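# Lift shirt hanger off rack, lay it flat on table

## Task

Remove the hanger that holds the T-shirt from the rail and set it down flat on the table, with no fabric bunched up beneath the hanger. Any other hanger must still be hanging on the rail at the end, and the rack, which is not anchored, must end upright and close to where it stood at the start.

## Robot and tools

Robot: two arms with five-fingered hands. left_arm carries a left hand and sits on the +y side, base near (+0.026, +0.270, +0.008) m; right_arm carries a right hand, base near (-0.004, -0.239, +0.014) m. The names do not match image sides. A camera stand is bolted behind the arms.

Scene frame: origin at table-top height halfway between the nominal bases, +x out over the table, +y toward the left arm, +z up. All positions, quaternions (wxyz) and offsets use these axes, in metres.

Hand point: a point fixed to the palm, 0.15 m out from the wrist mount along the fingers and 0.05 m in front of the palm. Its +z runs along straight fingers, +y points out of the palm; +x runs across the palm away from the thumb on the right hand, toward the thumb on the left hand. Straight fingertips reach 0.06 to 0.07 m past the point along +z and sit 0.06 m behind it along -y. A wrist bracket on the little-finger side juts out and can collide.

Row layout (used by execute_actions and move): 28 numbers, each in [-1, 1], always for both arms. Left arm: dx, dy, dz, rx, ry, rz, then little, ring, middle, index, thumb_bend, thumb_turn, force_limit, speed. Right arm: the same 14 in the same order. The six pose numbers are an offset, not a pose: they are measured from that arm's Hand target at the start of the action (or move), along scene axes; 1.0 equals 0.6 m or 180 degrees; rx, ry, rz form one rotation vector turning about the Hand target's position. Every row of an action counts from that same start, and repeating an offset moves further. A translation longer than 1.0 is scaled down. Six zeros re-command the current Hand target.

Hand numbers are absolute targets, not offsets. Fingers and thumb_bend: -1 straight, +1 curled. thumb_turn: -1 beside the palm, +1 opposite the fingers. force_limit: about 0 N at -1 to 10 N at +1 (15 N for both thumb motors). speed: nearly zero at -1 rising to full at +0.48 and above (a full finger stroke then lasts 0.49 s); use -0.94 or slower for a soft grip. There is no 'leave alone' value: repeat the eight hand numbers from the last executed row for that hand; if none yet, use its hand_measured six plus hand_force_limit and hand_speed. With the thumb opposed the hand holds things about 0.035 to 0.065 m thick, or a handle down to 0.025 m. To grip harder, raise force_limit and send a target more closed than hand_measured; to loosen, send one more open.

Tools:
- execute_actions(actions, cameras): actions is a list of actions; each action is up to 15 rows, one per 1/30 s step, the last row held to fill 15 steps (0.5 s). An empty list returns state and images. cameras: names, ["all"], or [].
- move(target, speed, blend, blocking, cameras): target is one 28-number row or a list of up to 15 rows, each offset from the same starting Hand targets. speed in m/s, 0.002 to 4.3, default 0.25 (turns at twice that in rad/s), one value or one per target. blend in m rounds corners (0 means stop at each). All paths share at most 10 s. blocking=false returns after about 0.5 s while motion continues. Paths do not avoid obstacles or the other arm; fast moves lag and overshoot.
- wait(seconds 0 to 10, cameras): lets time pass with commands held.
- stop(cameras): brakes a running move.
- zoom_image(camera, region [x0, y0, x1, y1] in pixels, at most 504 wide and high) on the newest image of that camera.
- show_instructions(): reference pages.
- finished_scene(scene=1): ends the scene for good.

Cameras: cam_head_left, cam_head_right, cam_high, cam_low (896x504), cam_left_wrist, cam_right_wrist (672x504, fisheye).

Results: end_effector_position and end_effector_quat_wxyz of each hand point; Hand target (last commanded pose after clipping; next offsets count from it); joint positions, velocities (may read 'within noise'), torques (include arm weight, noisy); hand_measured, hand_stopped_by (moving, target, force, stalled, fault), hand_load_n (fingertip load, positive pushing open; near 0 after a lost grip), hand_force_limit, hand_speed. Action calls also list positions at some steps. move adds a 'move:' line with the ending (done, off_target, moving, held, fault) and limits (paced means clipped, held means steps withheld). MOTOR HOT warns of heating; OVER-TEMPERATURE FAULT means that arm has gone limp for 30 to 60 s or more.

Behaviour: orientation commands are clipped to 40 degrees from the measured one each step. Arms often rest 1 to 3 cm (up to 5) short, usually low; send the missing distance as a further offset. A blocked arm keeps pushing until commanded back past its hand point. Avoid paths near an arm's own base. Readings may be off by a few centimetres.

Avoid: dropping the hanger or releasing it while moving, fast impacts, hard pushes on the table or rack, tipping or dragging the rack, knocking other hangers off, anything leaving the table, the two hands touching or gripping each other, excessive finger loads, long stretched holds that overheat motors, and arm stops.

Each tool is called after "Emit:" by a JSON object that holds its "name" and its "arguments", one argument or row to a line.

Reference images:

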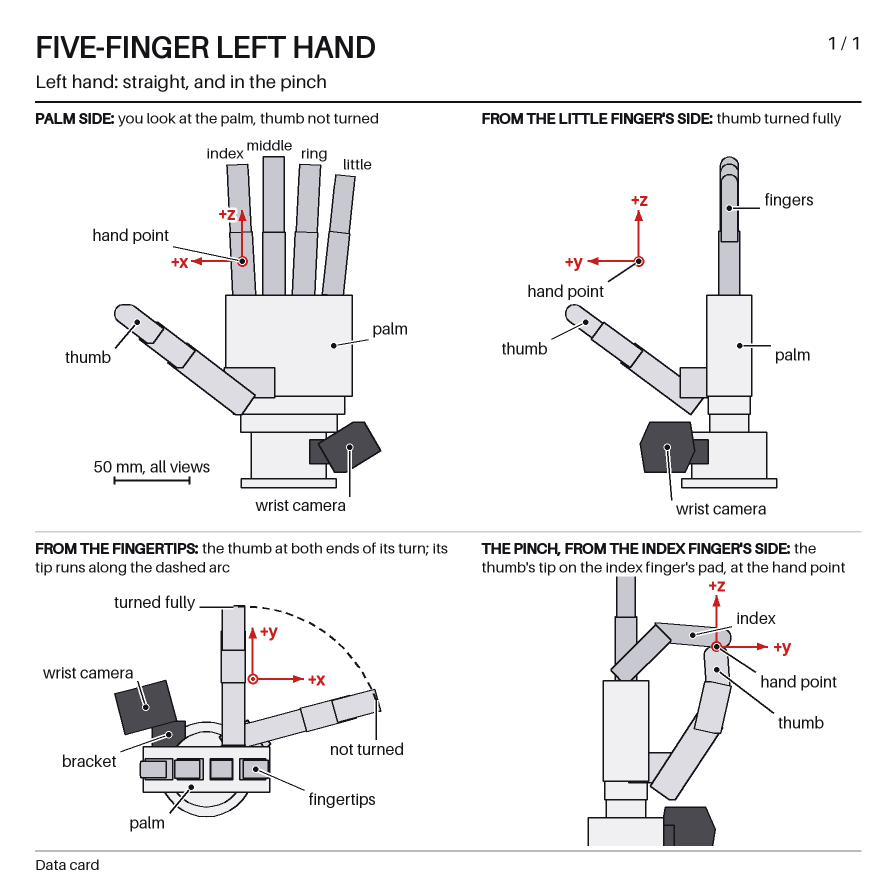

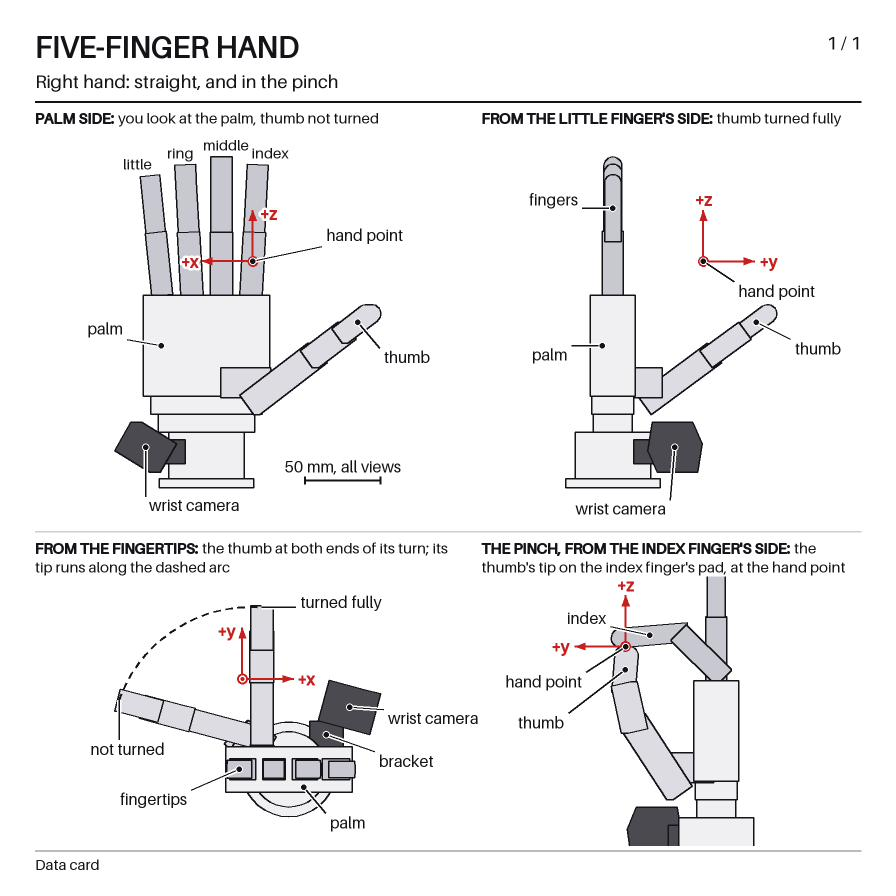

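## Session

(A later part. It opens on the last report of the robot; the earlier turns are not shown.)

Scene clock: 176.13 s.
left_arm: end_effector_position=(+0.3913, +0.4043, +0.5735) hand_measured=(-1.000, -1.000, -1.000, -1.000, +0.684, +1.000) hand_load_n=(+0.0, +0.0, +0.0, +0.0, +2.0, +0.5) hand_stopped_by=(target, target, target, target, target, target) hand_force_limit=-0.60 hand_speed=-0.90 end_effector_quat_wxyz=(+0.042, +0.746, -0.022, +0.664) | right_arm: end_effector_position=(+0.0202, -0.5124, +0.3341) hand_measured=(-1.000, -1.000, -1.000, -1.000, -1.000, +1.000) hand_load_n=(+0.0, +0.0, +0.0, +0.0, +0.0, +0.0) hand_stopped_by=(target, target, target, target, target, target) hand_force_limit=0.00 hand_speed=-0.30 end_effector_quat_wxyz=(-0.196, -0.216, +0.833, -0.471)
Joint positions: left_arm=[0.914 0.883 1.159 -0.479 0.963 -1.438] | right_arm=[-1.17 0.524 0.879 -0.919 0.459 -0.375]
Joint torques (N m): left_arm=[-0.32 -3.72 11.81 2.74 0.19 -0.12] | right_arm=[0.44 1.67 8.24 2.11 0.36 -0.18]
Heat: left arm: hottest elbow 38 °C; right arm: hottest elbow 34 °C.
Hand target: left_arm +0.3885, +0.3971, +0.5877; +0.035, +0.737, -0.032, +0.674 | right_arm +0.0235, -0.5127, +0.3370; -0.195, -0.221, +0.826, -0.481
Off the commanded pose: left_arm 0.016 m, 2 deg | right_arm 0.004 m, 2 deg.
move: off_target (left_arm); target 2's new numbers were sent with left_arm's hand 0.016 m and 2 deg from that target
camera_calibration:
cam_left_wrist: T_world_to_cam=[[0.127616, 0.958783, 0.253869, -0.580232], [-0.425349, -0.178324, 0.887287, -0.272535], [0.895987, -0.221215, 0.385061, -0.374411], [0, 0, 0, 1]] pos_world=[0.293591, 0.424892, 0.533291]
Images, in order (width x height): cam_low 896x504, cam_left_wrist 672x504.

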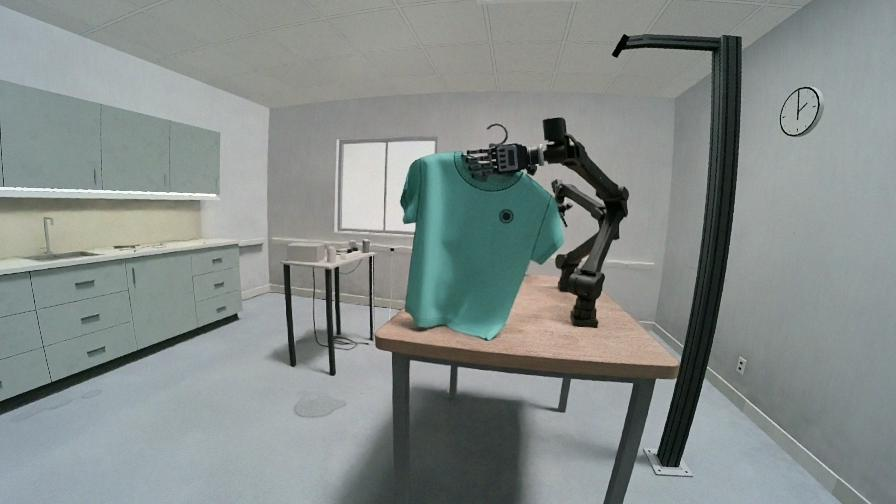

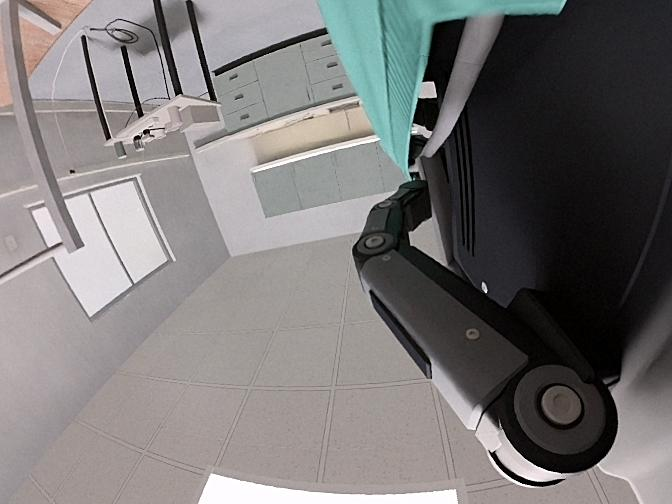

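Emit:
{"name": "move", "arguments": {
  "target": [
    [0,0,0,0,0,0,-1,-1,-1,-1,0.672,1,-0.6,-0.95,0,0,0,0,0,0,-1,-1,-1,-1,-1,1,0,-0.3]
  ],
  "speed": 0.1,
  "cameras": ["cam_left_wrist","cam_low"]
}}

Emit:
{"name": "zoom_image", "arguments": {
  "camera": "cam_low",
  "region": [380, 100, 600, 350]
}}

Scene clock: 176.83 s.
left_arm: end_effector_position=(+0.3913, +0.4043, +0.5735) hand_measured=(-1.000, -1.000, -1.000, -1.000, +0.672, +1.000) hand_load_n=(+0.0, +0.0, +0.0, +0.0, +0.5, +0.0) hand_stopped_by=(target, target, target, target, target, target) hand_force_limit=-0.60 hand_speed=-0.95 end_effector_quat_wxyz=(+0.042, +0.746, -0.022, +0.664) | right_arm: end_effector_position=(+0.0202, -0.5124, +0.3341) hand_measured=(-1.000, -1.000, -1.000, -1.000, -1.000, +1.000) hand_load_n=(+0.0, +0.0, +0.0, +0.0, +0.0, +0.0) hand_stopped_by=(target, target, target, target, target, target) hand_force_limit=0.00 hand_speed=-0.30 end_effector_quat_wxyz=(-0.196, -0.216, +0.833, -0.471)
Joint positions: left_arm=[0.914 0.883 1.159 -0.479 0.963 -1.438] | right_arm=[-1.17 0.524 0.879 -0.919 0.459 -0.375]
Joint torques (N m): left_arm=[-1.9 -3.78 11.89 2.66 0.26 -0.11] | right_arm=[0.44 1.9 8.2 2.02 0.33 -0.15]
Heat: left arm: hottest elbow 38 °C; right arm: hottest elbow 34 °C.
Hand target: left_arm +0.3885, +0.3971, +0.5877; +0.035, +0.737, -0.032, +0.674 | right_arm +0.0235, -0.5127, +0.3370; -0.195, -0.221, +0.826, -0.481
Off the commanded pose: left_arm 0.016 m, 2 deg | right_arm 0.004 m, 2 deg.
move: off_target (left_arm)
camera_calibration:
cam_left_wrist: T_world_to_cam=[[0.127616, 0.958783, 0.253869, -0.580232], [-0.425349, -0.178324, 0.887287, -0.272535], [0.895987, -0.221215, 0.385061, -0.374411], [0, 0, 0, 1]] pos_world=[0.293591, 0.424892, 0.533291]
Images, in order (width x height): cam_low 896x504, cam_left_wrist 672x504.

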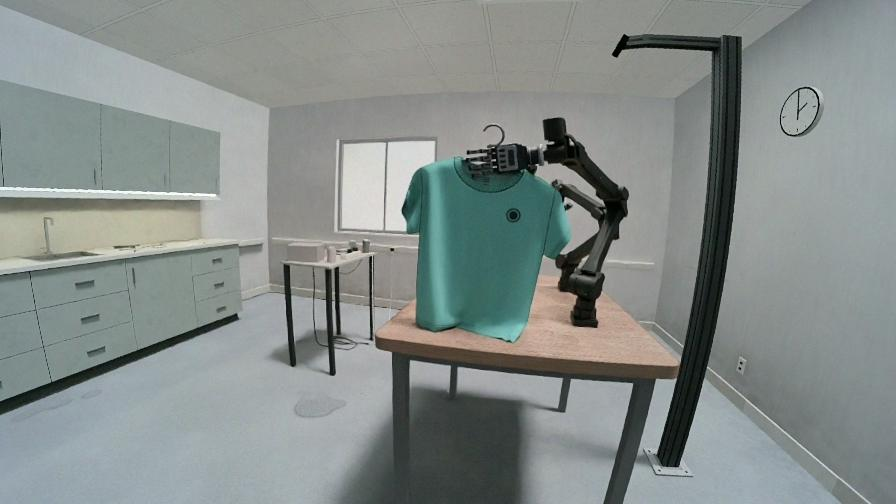

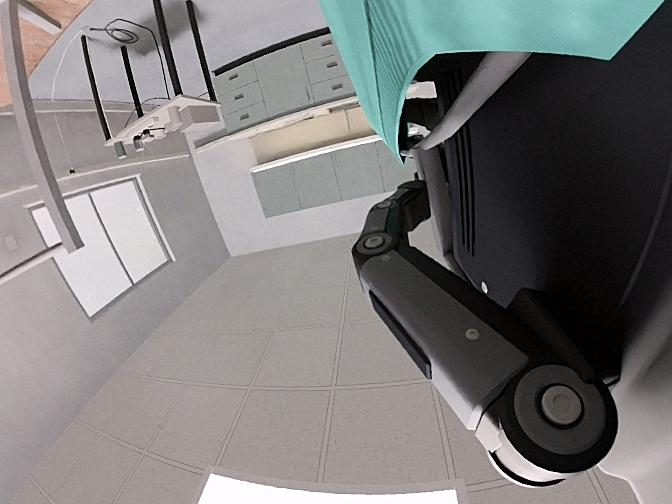

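Scaled by 2.016.

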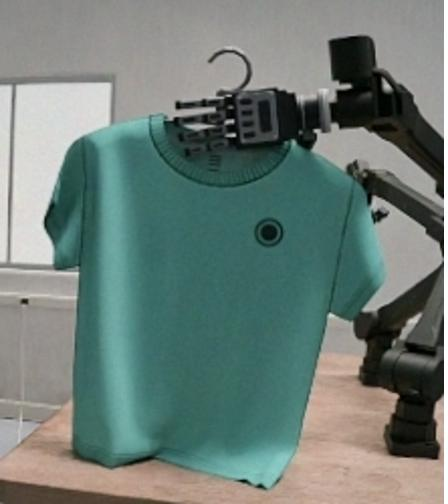

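Emit:
{"name": "move", "arguments": {
  "target": [
    [0,0,0,0,0,0,-1,-1,-1,-1,0.9,1,-0.4,-0.6,0,0,0,0,0,0,-1,-1,-1,-1,-1,1,0,-0.3]
  ],
  "speed": 0.1,
  "cameras": ["cam_left_wrist","cam_low","cam_head_left"]
}}

Emit:
{"name": "zoom_image", "arguments": {
  "camera": "cam_low",
  "region": [380, 100, 600, 350]
}}

Emit:
{"name": "zoom_image", "arguments": {
  "camera": "cam_left_wrist",
  "region": [300, 0, 560, 260]
}}

Scene clock: 177.43 s.
left_arm: end_effector_position=(+0.3913, +0.4043, +0.5735) hand_measured=(-1.000, -1.000, -1.000, -1.000, +0.704, +1.000) hand_load_n=(+0.0, +0.5, +0.0, +0.0, +8.0, +1.0) hand_stopped_by=(target, target, target, target, force, target) hand_force_limit=-0.40 hand_speed=-0.60 end_effector_quat_wxyz=(+0.042, +0.746, -0.022, +0.664) | right_arm: end_effector_position=(+0.0202, -0.5124, +0.3341) hand_measured=(-1.000, -1.000, -1.000, -1.000, -1.000, +1.000) hand_load_n=(+0.0, +0.0, +0.0, +0.0, +0.0, +0.5) hand_stopped_by=(target, target, target, target, target, target) hand_force_limit=0.00 hand_speed=-0.30 end_effector_quat_wxyz=(-0.196, -0.216, +0.833, -0.471)
Joint positions: left_arm=[0.914 0.883 1.159 -0.479 0.963 -1.438] | right_arm=[-1.17 0.524 0.879 -0.919 0.459 -0.375]
Joint torques (N m): left_arm=[-1.2 -3.84 11.75 2.88 0.21 -0.12] | right_arm=[0.5 1.44 8.14 2.03 0.32 -0.18]
Heat: left arm: hottest elbow 38 °C; right arm: hottest elbow 34 °C.
Hand target: left_arm +0.3885, +0.3971, +0.5877; +0.035, +0.737, -0.032, +0.674 | right_arm +0.0235, -0.5127, +0.3370; -0.195, -0.221, +0.826, -0.481
Off the commanded pose: left_arm 0.016 m, 2 deg | right_arm 0.004 m, 2 deg.
move: off_target (left_arm)
camera_calibration:
cam_left_wrist: T_world_to_cam=[[0.127616, 0.958783, 0.253869, -0.580232], [-0.425349, -0.178324, 0.887287, -0.272535], [0.895987, -0.221215, 0.385061, -0.374411], [0, 0, 0, 1]] pos_world=[0.293591, 0.424892, 0.533291]
Images, in order (width x height): cam_head_left 896x504, cam_low 896x504, cam_left_wrist 672x504.

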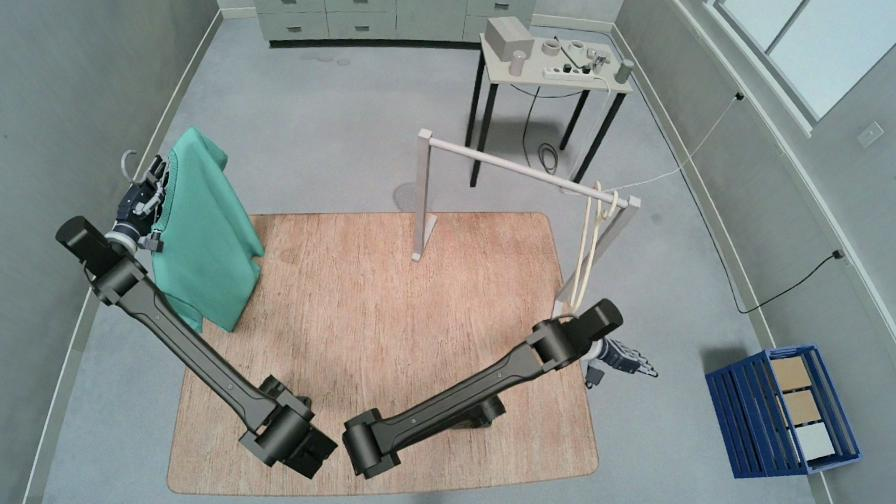

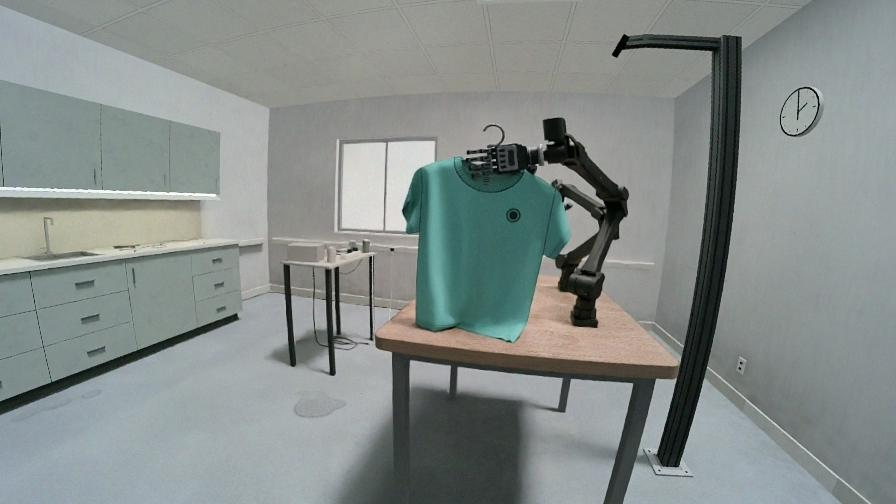

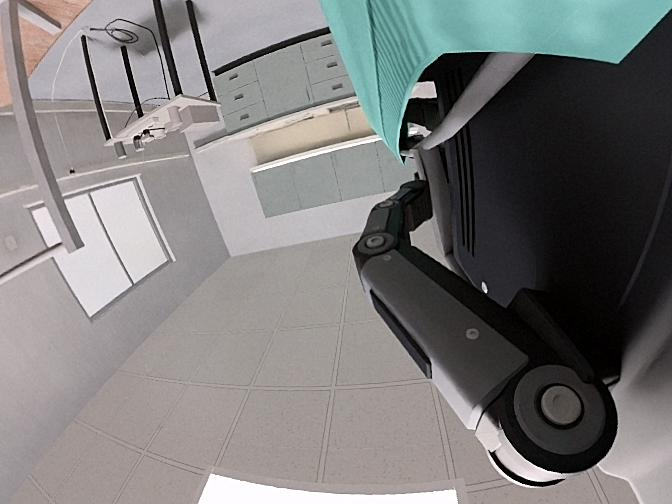

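Scaled by 2.016.

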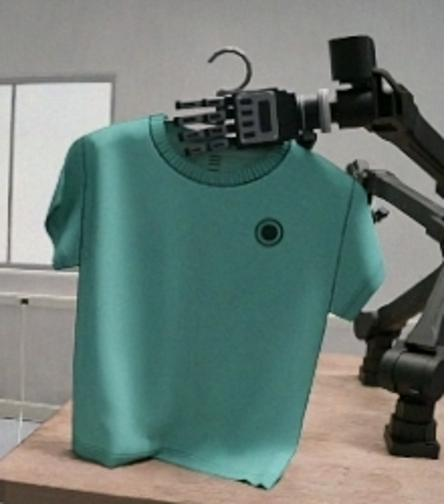

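Scaled by 1.938 from the camera's 672x504 image, which has a finer 960x720 frame.

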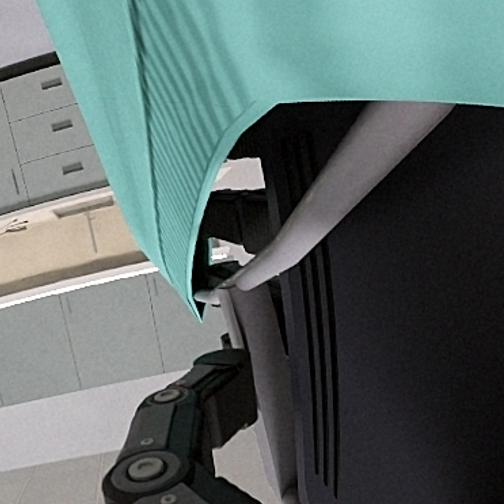

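Emit:
{"name": "move", "arguments": {
  "target": [
    [0,0.12,0.04,0,0,0,-1,-1,-1,-1,0.9,1,-0.4,-0.6,0,0,0,0,0,0,-1,-1,-1,-1,-1,1,0,-0.3]
  ],
  "speed": 0.12,
  "cameras": ["cam_head_left","cam_high","cam_low"]
}}

Scene clock: 179.23 s.
left_arm: end_effector_position=(+0.3936, +0.4732, +0.5764) hand_measured=(-1.000, -1.000, -1.000, -1.000, +0.704, +1.000) hand_load_n=(+0.0, -0.5, +0.0, +0.0, +8.0, +1.0) hand_stopped_by=(target, target, target, target, force, target) hand_force_limit=-0.40 hand_speed=-0.60 end_effector_quat_wxyz=(+0.063, +0.748, -0.008, +0.660) | right_arm: end_effector_position=(+0.0202, -0.5124, +0.3341) hand_measured=(-1.000, -1.000, -1.000, -1.000, -1.000, +1.000) hand_load_n=(+0.0, +0.0, +0.0, +0.0, +0.0, +0.0) hand_stopped_by=(target, target, target, target, target, target) hand_force_limit=0.00 hand_speed=-0.30 end_effector_quat_wxyz=(-0.196, -0.216, +0.833, -0.471)
Joint positions: left_arm=[1.041 1.039 1.262 -0.49 1.098 -1.416] | right_arm=[-1.17 0.524 0.879 -0.919 0.459 -0.375]
Joint torques (N m): left_arm=[-0.15 -6.36 16.81 1.66 0.39 0.12] | right_arm=[0.44 1.38 8.13 2.09 0.33 -0.16]
Heat: left arm: hottest elbow 39 °C; right arm: hottest elbow 34 °C.
Hand target: left_arm +0.3885, +0.4692, +0.6118; +0.035, +0.737, -0.032, +0.674 | right_arm +0.0235, -0.5127, +0.3370; -0.195, -0.221, +0.826, -0.481
Off the commanded pose: left_arm 0.036 m, 5 deg | right_arm 0.004 m, 2 deg.
move: off_target (left_arm)
Images, in order (width x height): cam_head_left 896x504, cam_high 896x504, cam_low 896x504.

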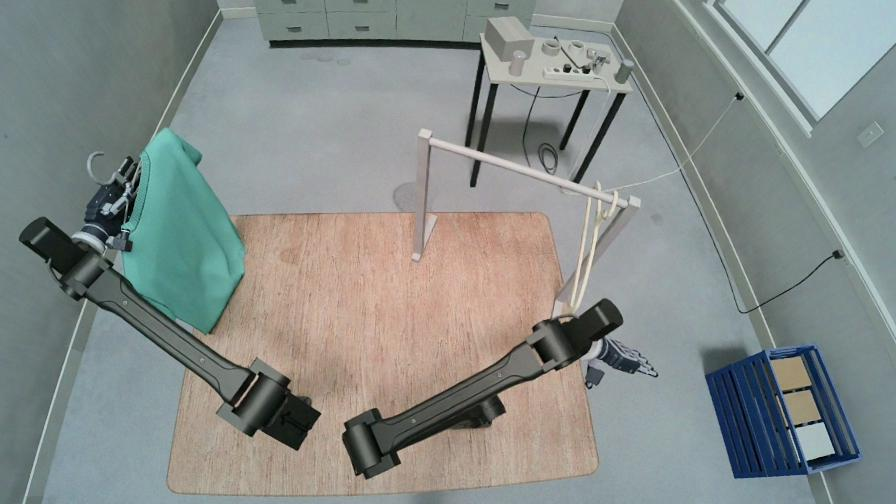

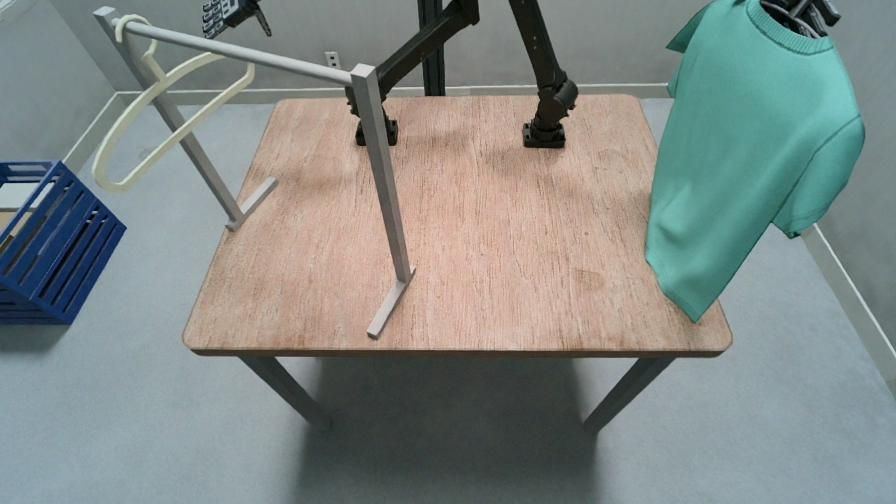

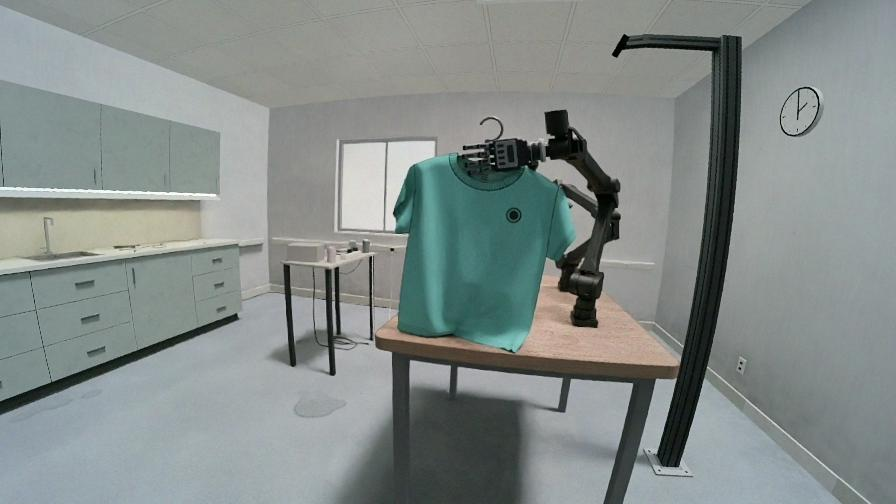

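Emit:
{"name": "move", "arguments": {
  "target": [
    [0,0.02,0.06,0,0,0,-1,-1,-1,-1,0.9,1,-0.4,-0.6,0,0,0,0,0,0,-1,-1,-1,-1,-1,1,0,-0.3]
  ],
  "speed": 0.1,
  "cameras": ["cam_head_left","cam_high","cam_low"]
}}

Scene clock: 180.40 s.
left_arm: end_effector_position=(+0.3944, +0.4844, +0.6170) hand_measured=(-1.000, -1.000, -1.000, -1.000, +0.704, +1.000) hand_load_n=(+0.0, +0.0, +0.0, +0.0, +7.5, +1.0) hand_stopped_by=(target, target, target, target, force, target) hand_force_limit=-0.40 hand_speed=-0.60 end_effector_quat_wxyz=(+0.061, +0.747, -0.011, +0.662) | right_arm: end_effector_position=(+0.0202, -0.5124, +0.3341) hand_measured=(-1.000, -1.000, -1.000, -1.000, -1.000, +1.000) hand_load_n=(+0.0, +0.0, +0.0, +0.0, +0.0, +0.0) hand_stopped_by=(target, target, target, target, target, target) hand_force_limit=0.00 hand_speed=-0.30 end_effector_quat_wxyz=(-0.196, -0.216, +0.833, -0.471)
Joint positions: left_arm=[1.057 1.093 1.407 -0.58 1.117 -1.408] | right_arm=[-1.17 0.524 0.879 -0.919 0.459 -0.375]
Joint torques (N m): left_arm=[0.03 -6.42 15.82 1.95 0.42 0.19] | right_arm=[0.56 1.96 8.24 1.94 0.35 -0.15]
Heat: left arm: hottest elbow 39 °C; right arm: hottest elbow 34 °C.
Hand target: left_arm +0.3885, +0.4811, +0.6478; +0.035, +0.737, -0.032, +0.674 | right_arm +0.0235, -0.5127, +0.3370; -0.195, -0.221, +0.826, -0.481
Off the commanded pose: left_arm 0.032 m, 4 deg | right_arm 0.004 m, 2 deg.
move: off_target (left_arm)
Images, in order (width x height): cam_head_left 896x504, cam_high 896x504, cam_low 896x504.

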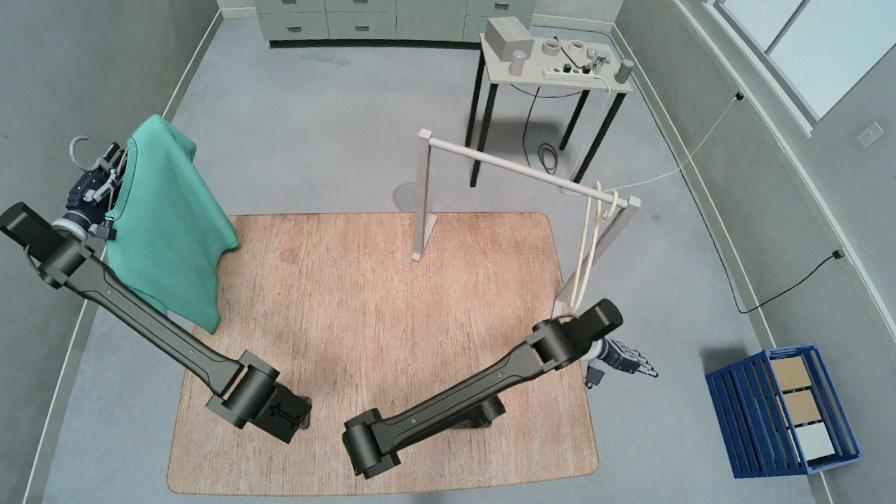

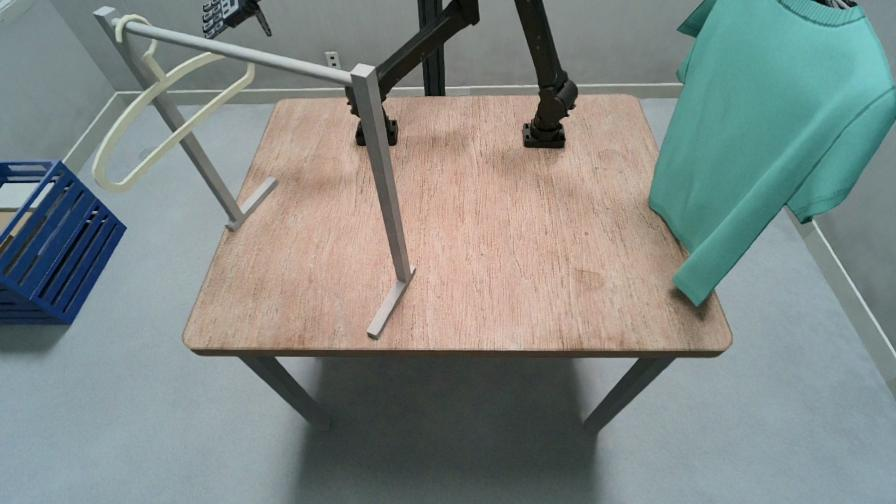

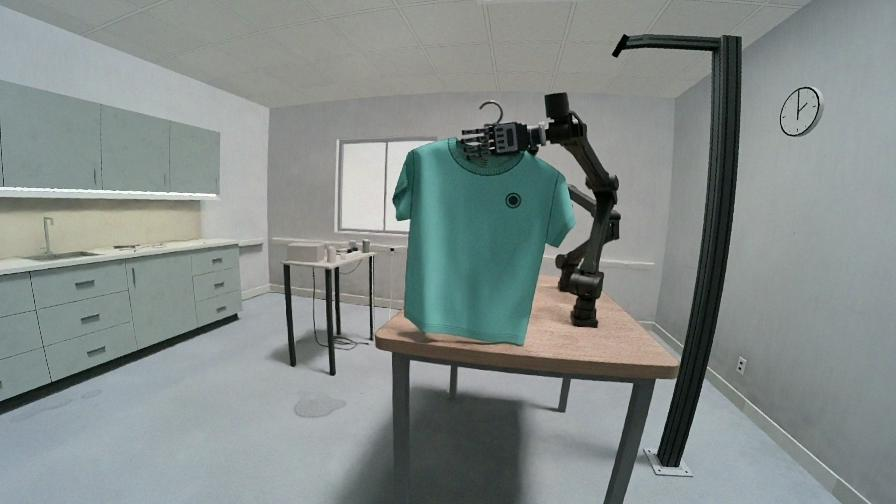

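Emit:
{"name": "move", "arguments": {
  "target": [
    [0,-0.2467,-0.1597,0.0586,0.0338,0.0034,-1,-1,-1,-1,0.9,1,-0.4,-0.6,0,0,0,0,0,0,-1,-1,-1,-1,-1,1,0,-0.3],
    [0,-0.4917,-0.343,0.1371,0.0375,0.0058,-1,-1,-1,-1,0.9,1,-0.4,-0.6,0,0,0,0,0,0,-1,-1,-1,-1,-1,1,0,-0.3],
    [0,-0.70,-0.5613,0.2101,0.0409,0.0053,-1,-1,-1,-1,0.9,1,-0.4,-0.6,0,0,0,0,0,0,-1,-1,-1,-1,-1,1,0,-0.3]
  ],
  "speed": 0.12,
  "blend": [0.03,0.03,0],
  "cameras": ["all"]
}}

Scene clock: 186.27 s.
left_arm: end_effector_position=(+0.3873, +0.0644, +0.2968) hand_measured=(-1.000, -1.000, -1.000, -1.000, +0.704, +1.000) hand_load_n=(+0.0, +0.0, +0.0, +0.0, +8.0, +1.5) hand_stopped_by=(target, target, target, target, force, target) hand_force_limit=-0.40 hand_speed=-0.60 end_effector_quat_wxyz=(-0.211, +0.758, -0.244, +0.566) | right_arm: end_effector_position=(+0.0202, -0.5124, +0.3341) hand_measured=(-1.000, -1.000, -1.000, -1.000, -1.000, +1.000) hand_load_n=(+0.0, +0.0, +0.0, +0.0, +0.0, +0.0) hand_stopped_by=(target, target, target, target, target, target) hand_force_limit=0.00 hand_speed=-0.30 end_effector_quat_wxyz=(-0.196, -0.216, +0.833, -0.471)
Joint positions: left_arm=[-0.666 0.718 0.585 -0.23 -0.711 -1.147] | right_arm=[-1.17 0.524 0.879 -0.919 0.459 -0.375]
Joint torques (N m): left_arm=[-2.14 -1.61 12.04 2.88 -0.26 0.16] | right_arm=[0.21 1.2 8.24 2 0.32 -0.17]
Heat: left arm: hottest elbow 38 °C; right arm: hottest elbow 34 °C.
Hand target: left_arm +0.3885, +0.0611, +0.3110; -0.209, +0.750, -0.240, +0.580 | right_arm +0.0235, -0.5127, +0.3370; -0.195, -0.221, +0.826, -0.481
Off the commanded pose: left_arm 0.015 m, 2 deg | right_arm 0.004 m, 2 deg.
move: off_target (left_arm)
camera_calibration:
cam_left_wrist: T_world_to_cam=[[0.203649, 0.58219, 0.787135, -0.346926], [-0.321658, -0.719567, 0.615434, -0.0138926], [0.924697, -0.37852, 0.040727, -0.238302], [0, 0, 0, 1]] pos_world=[0.286539, 0.101778, 0.291333]
cam_right_wrist: T_world_to_cam=[[-0.689099, 0.44496, -0.571973, 0.434916], [0.675328, 0.68057, -0.284176, 0.425993], [0.262821, -0.582095, -0.769474, 0.0726856], [0, 0, 0, 1]] pos_world=[-0.00708841, -0.441129, 0.425747]

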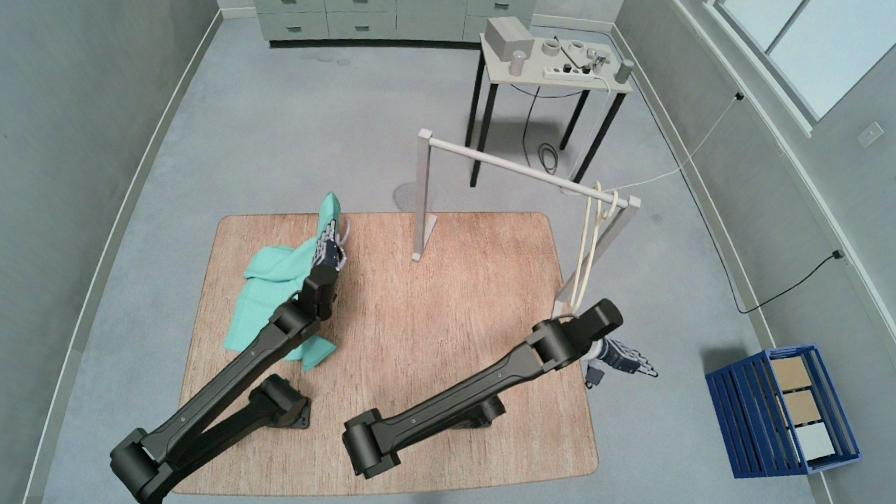

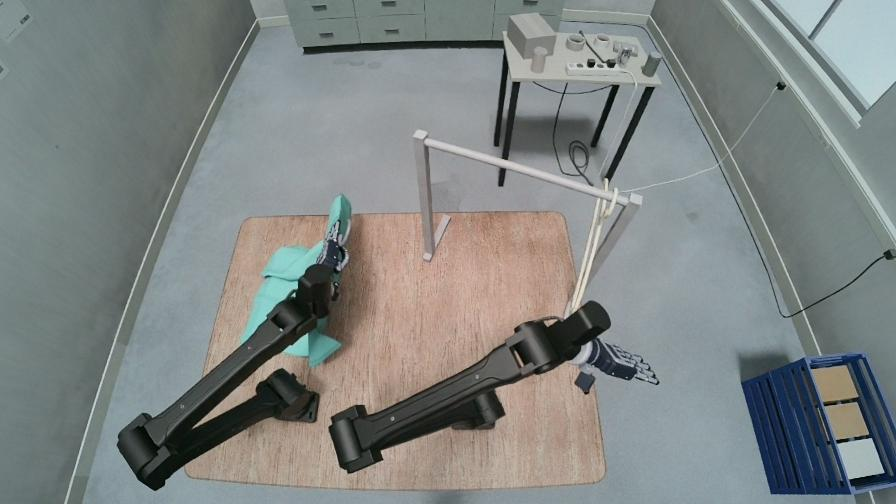

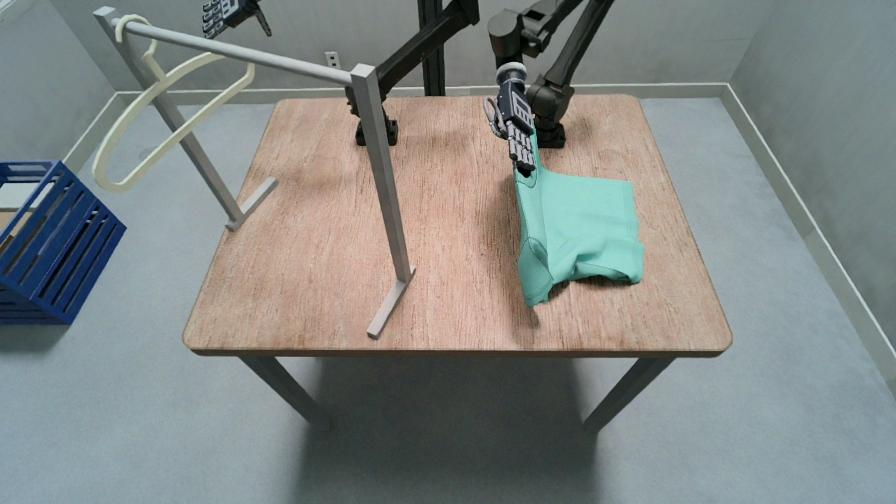

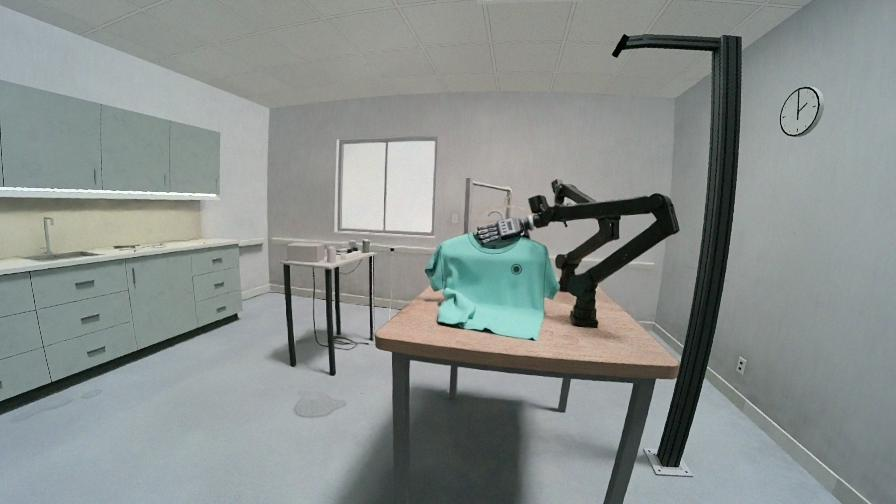

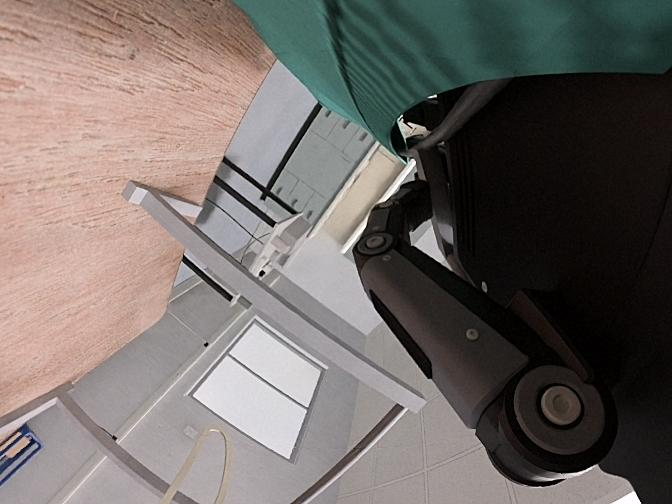

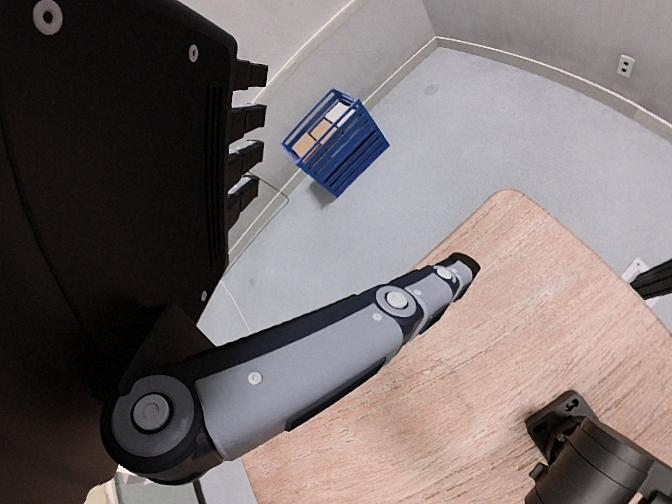

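Emit:
{"name": "move", "arguments": {
  "target": [0.004,-0.1235,-0.2025,0.0840,0.0037,-0.0073,-1,-1,-1,-1,0.9,1,-0.4,-0.6,0,0,0,0,0,0,-1,-1,-1,-1,-1,1,0,-0.3],
  "speed": 0.1,
  "cameras": ["cam_head_left","cam_head_right","cam_high","cam_low"]
}}

Scene clock: 189.00 s.
left_arm: end_effector_position=(+0.3906, -0.0075, +0.1799) hand_measured=(-1.000, -1.000, -1.000, -1.000, +0.704, +1.000) hand_load_n=(+0.0, +0.0, +0.0, +0.0, +8.0, +1.5) hand_stopped_by=(target, target, target, target, force, target) hand_force_limit=-0.40 hand_speed=-0.60 end_effector_quat_wxyz=(-0.300, +0.722, -0.326, +0.531) | right_arm: end_effector_position=(+0.0202, -0.5124, +0.3341) hand_measured=(-1.000, -1.000, -1.000, -1.000, -1.000, +1.000) hand_load_n=(+0.0, +0.0, +0.0, +0.0, +0.0, +0.5) hand_stopped_by=(target, target, target, target, target, target) hand_force_limit=0.00 hand_speed=-0.30 end_effector_quat_wxyz=(-0.196, -0.216, +0.833, -0.471)
Joint positions: left_arm=[-0.88 1.108 0.506 0.145 -0.953 -1.013] | right_arm=[-1.17 0.524 0.879 -0.919 0.459 -0.375]
Joint torques (N m): left_arm=[-1.26 -4.89 9.95 2.48 -0.46 0.13] | right_arm=[0.5 1.79 8.17 1.89 0.31 -0.16]
Heat: left arm: hottest elbow 38 °C; right arm: hottest elbow 34 °C.
Hand target: left_arm +0.3907, -0.0131, +0.1894; -0.297, +0.716, -0.324, +0.541 | right_arm +0.0235, -0.5127, +0.3370; -0.195, -0.221, +0.826, -0.481
Off the commanded pose: left_arm 0.011 m, 1 deg | right_arm 0.004 m, 2 deg.
move: off_target (left_arm)
Images, in order (width x height): cam_head_left 896x504, cam_head_right 896x504, cam_high 896x504, cam_low 896x504.

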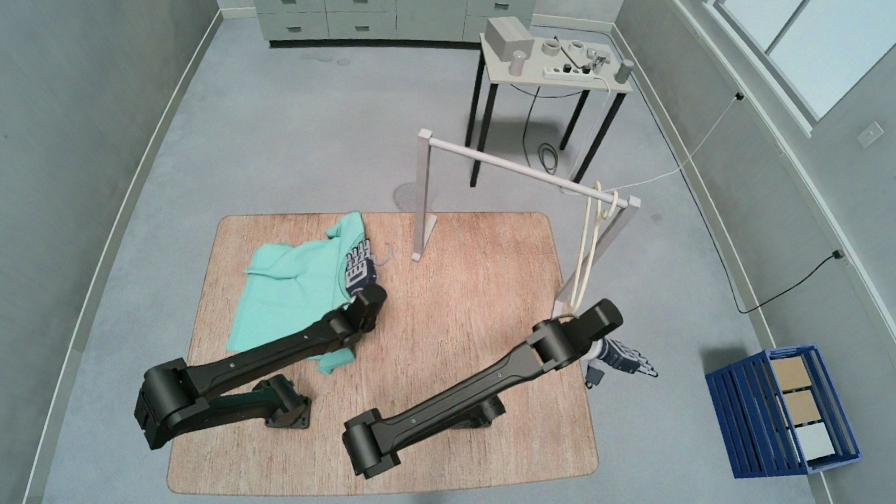

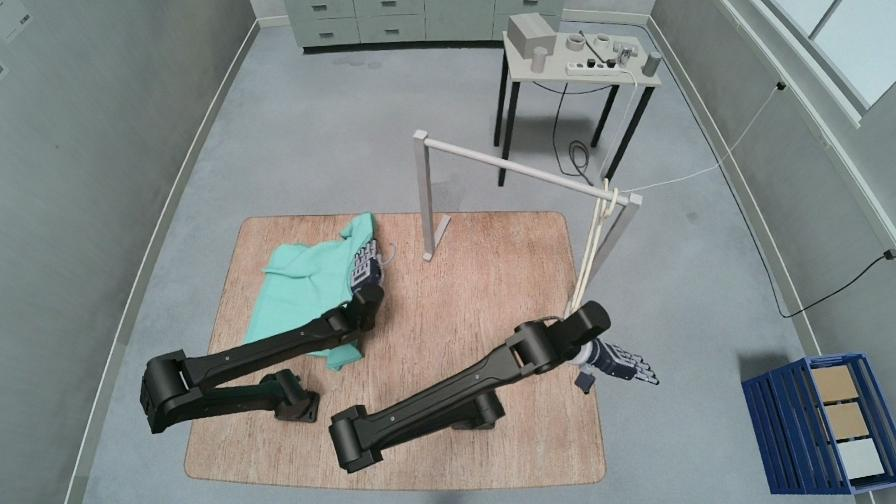

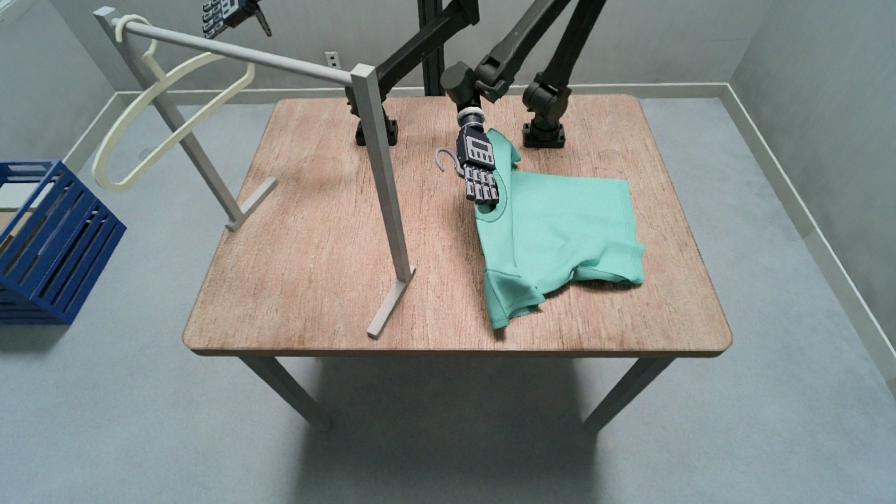

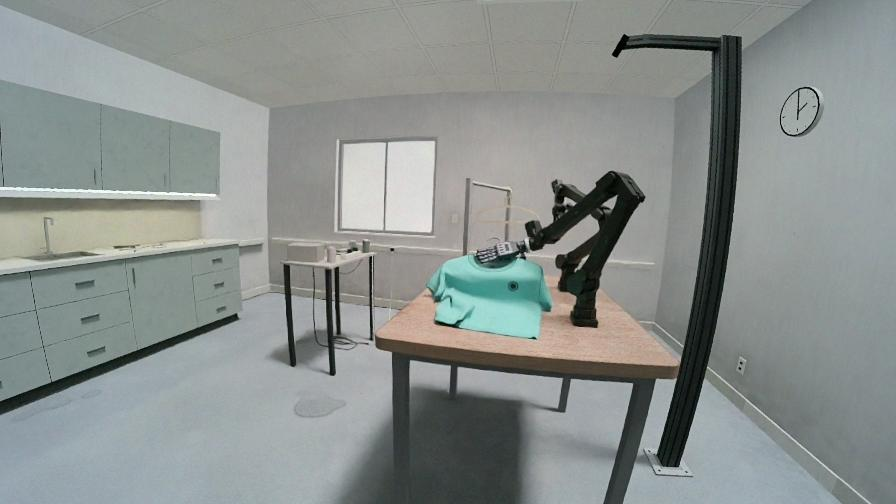

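Emit:
{"name": "move", "arguments": {
  "target": [0.0,-0.094,-0.1607,0.1003,0.0022,-0.0118,-1,-1,-1,-1,0.9,1,-0.4,-0.6,0,0,0,0,0,0,-1,-1,-1,-1,-1,1,0,-0.3],
  "speed": 0.08,
  "cameras": ["cam_head_left","cam_head_right","cam_high","cam_low"]
}}

Scene clock: 192.07 s.
left_arm: end_effector_position=(+0.3828, -0.0488, +0.0739) hand_measured=(-1.000, -1.000, -1.000, -1.000, +0.704, +1.000) hand_load_n=(+0.0, +0.0, +0.0, +0.0, +8.0, +1.0) hand_stopped_by=(target, target, target, target, force, target) hand_force_limit=-0.40 hand_speed=-0.60 end_effector_quat_wxyz=(-0.402, +0.659, -0.430, +0.467) | right_arm: end_effector_position=(+0.0202, -0.5124, +0.3341) hand_measured=(-1.000, -1.000, -1.000, -1.000, -1.000, +1.000) hand_load_n=(+0.0, +0.0, +0.5, +0.0, +0.0, +0.0) hand_stopped_by=(target, target, target, target, target, target) hand_force_limit=0.00 hand_speed=-0.30 end_effector_quat_wxyz=(-0.196, -0.216, +0.833, -0.471)
Joint positions: left_arm=[-1.002 1.501 0.54 0.4 -1.104 -0.794] | right_arm=[-1.17 0.524 0.879 -0.919 0.459 -0.375]
Joint torques (N m): left_arm=[-2.61 -8.59 10.58 2.4 -0.53 0.19] | right_arm=[0.5 1.2 8.23 2.04 0.35 -0.18]
Heat: left arm: hottest elbow 37 °C; right arm: hottest elbow 34 °C.
Hand target: left_arm +0.3909, -0.0694, +0.0931; -0.395, +0.657, -0.419, +0.487 | right_arm +0.0235, -0.5127, +0.3370; -0.195, -0.221, +0.826, -0.481
Off the commanded pose: left_arm 0.029 m, 3 deg | right_arm 0.004 m, 2 deg.
move: off_target (left_arm)
Images, in order (width x height): cam_head_left 896x504, cam_head_right 896x504, cam_high 896x504, cam_low 896x504.

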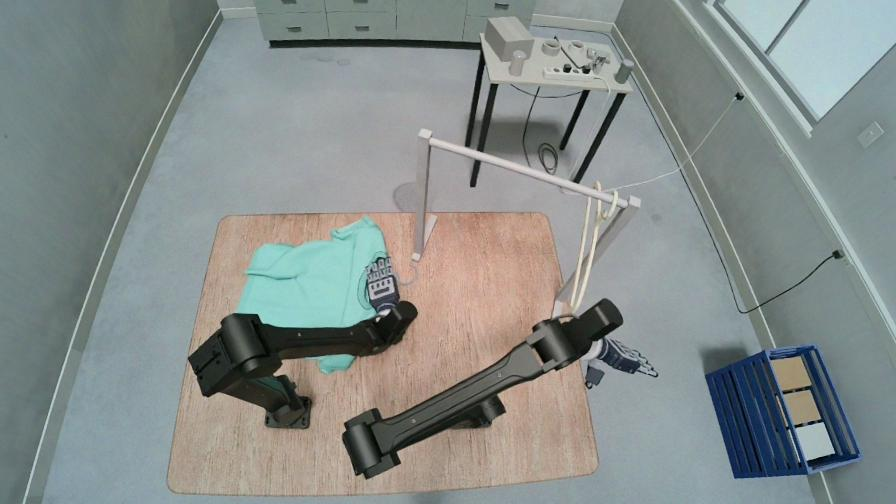

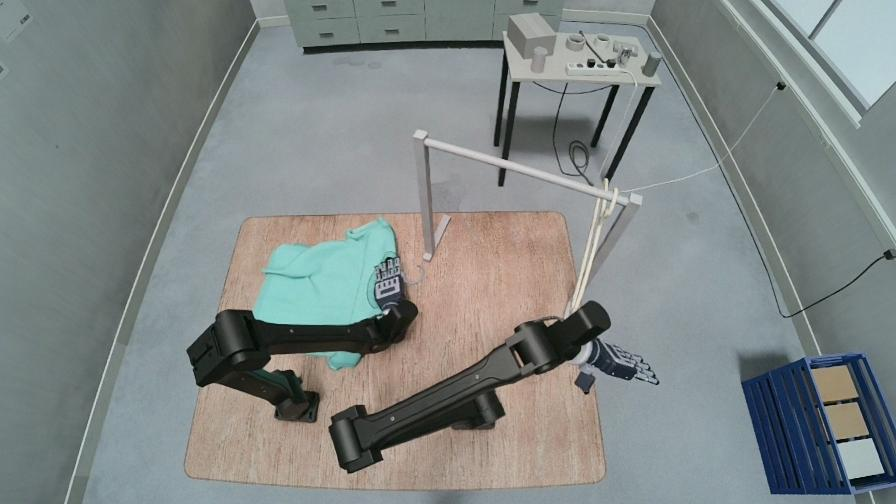

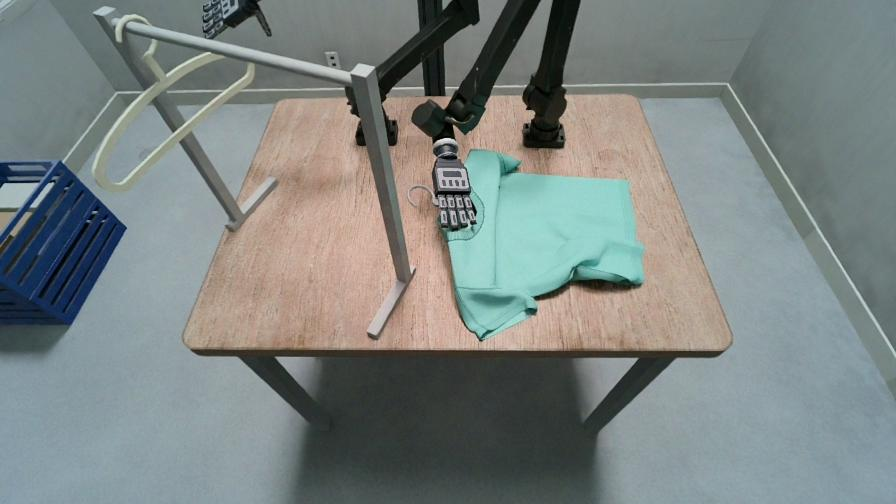

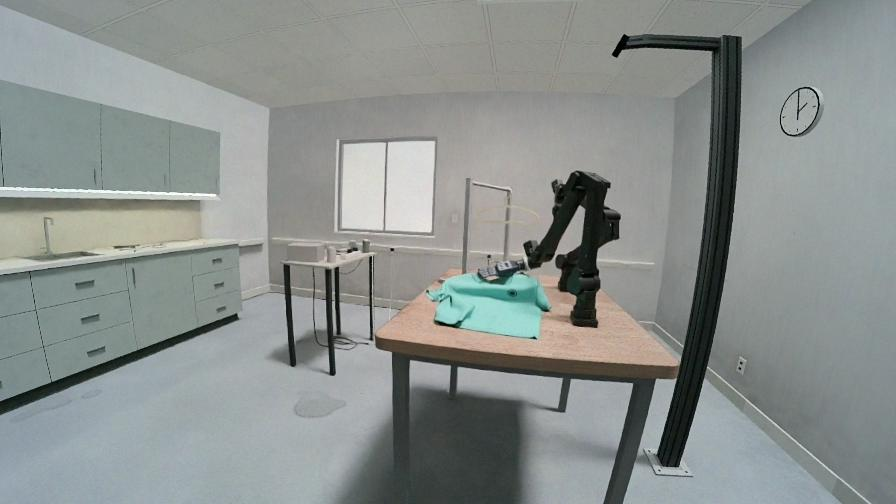

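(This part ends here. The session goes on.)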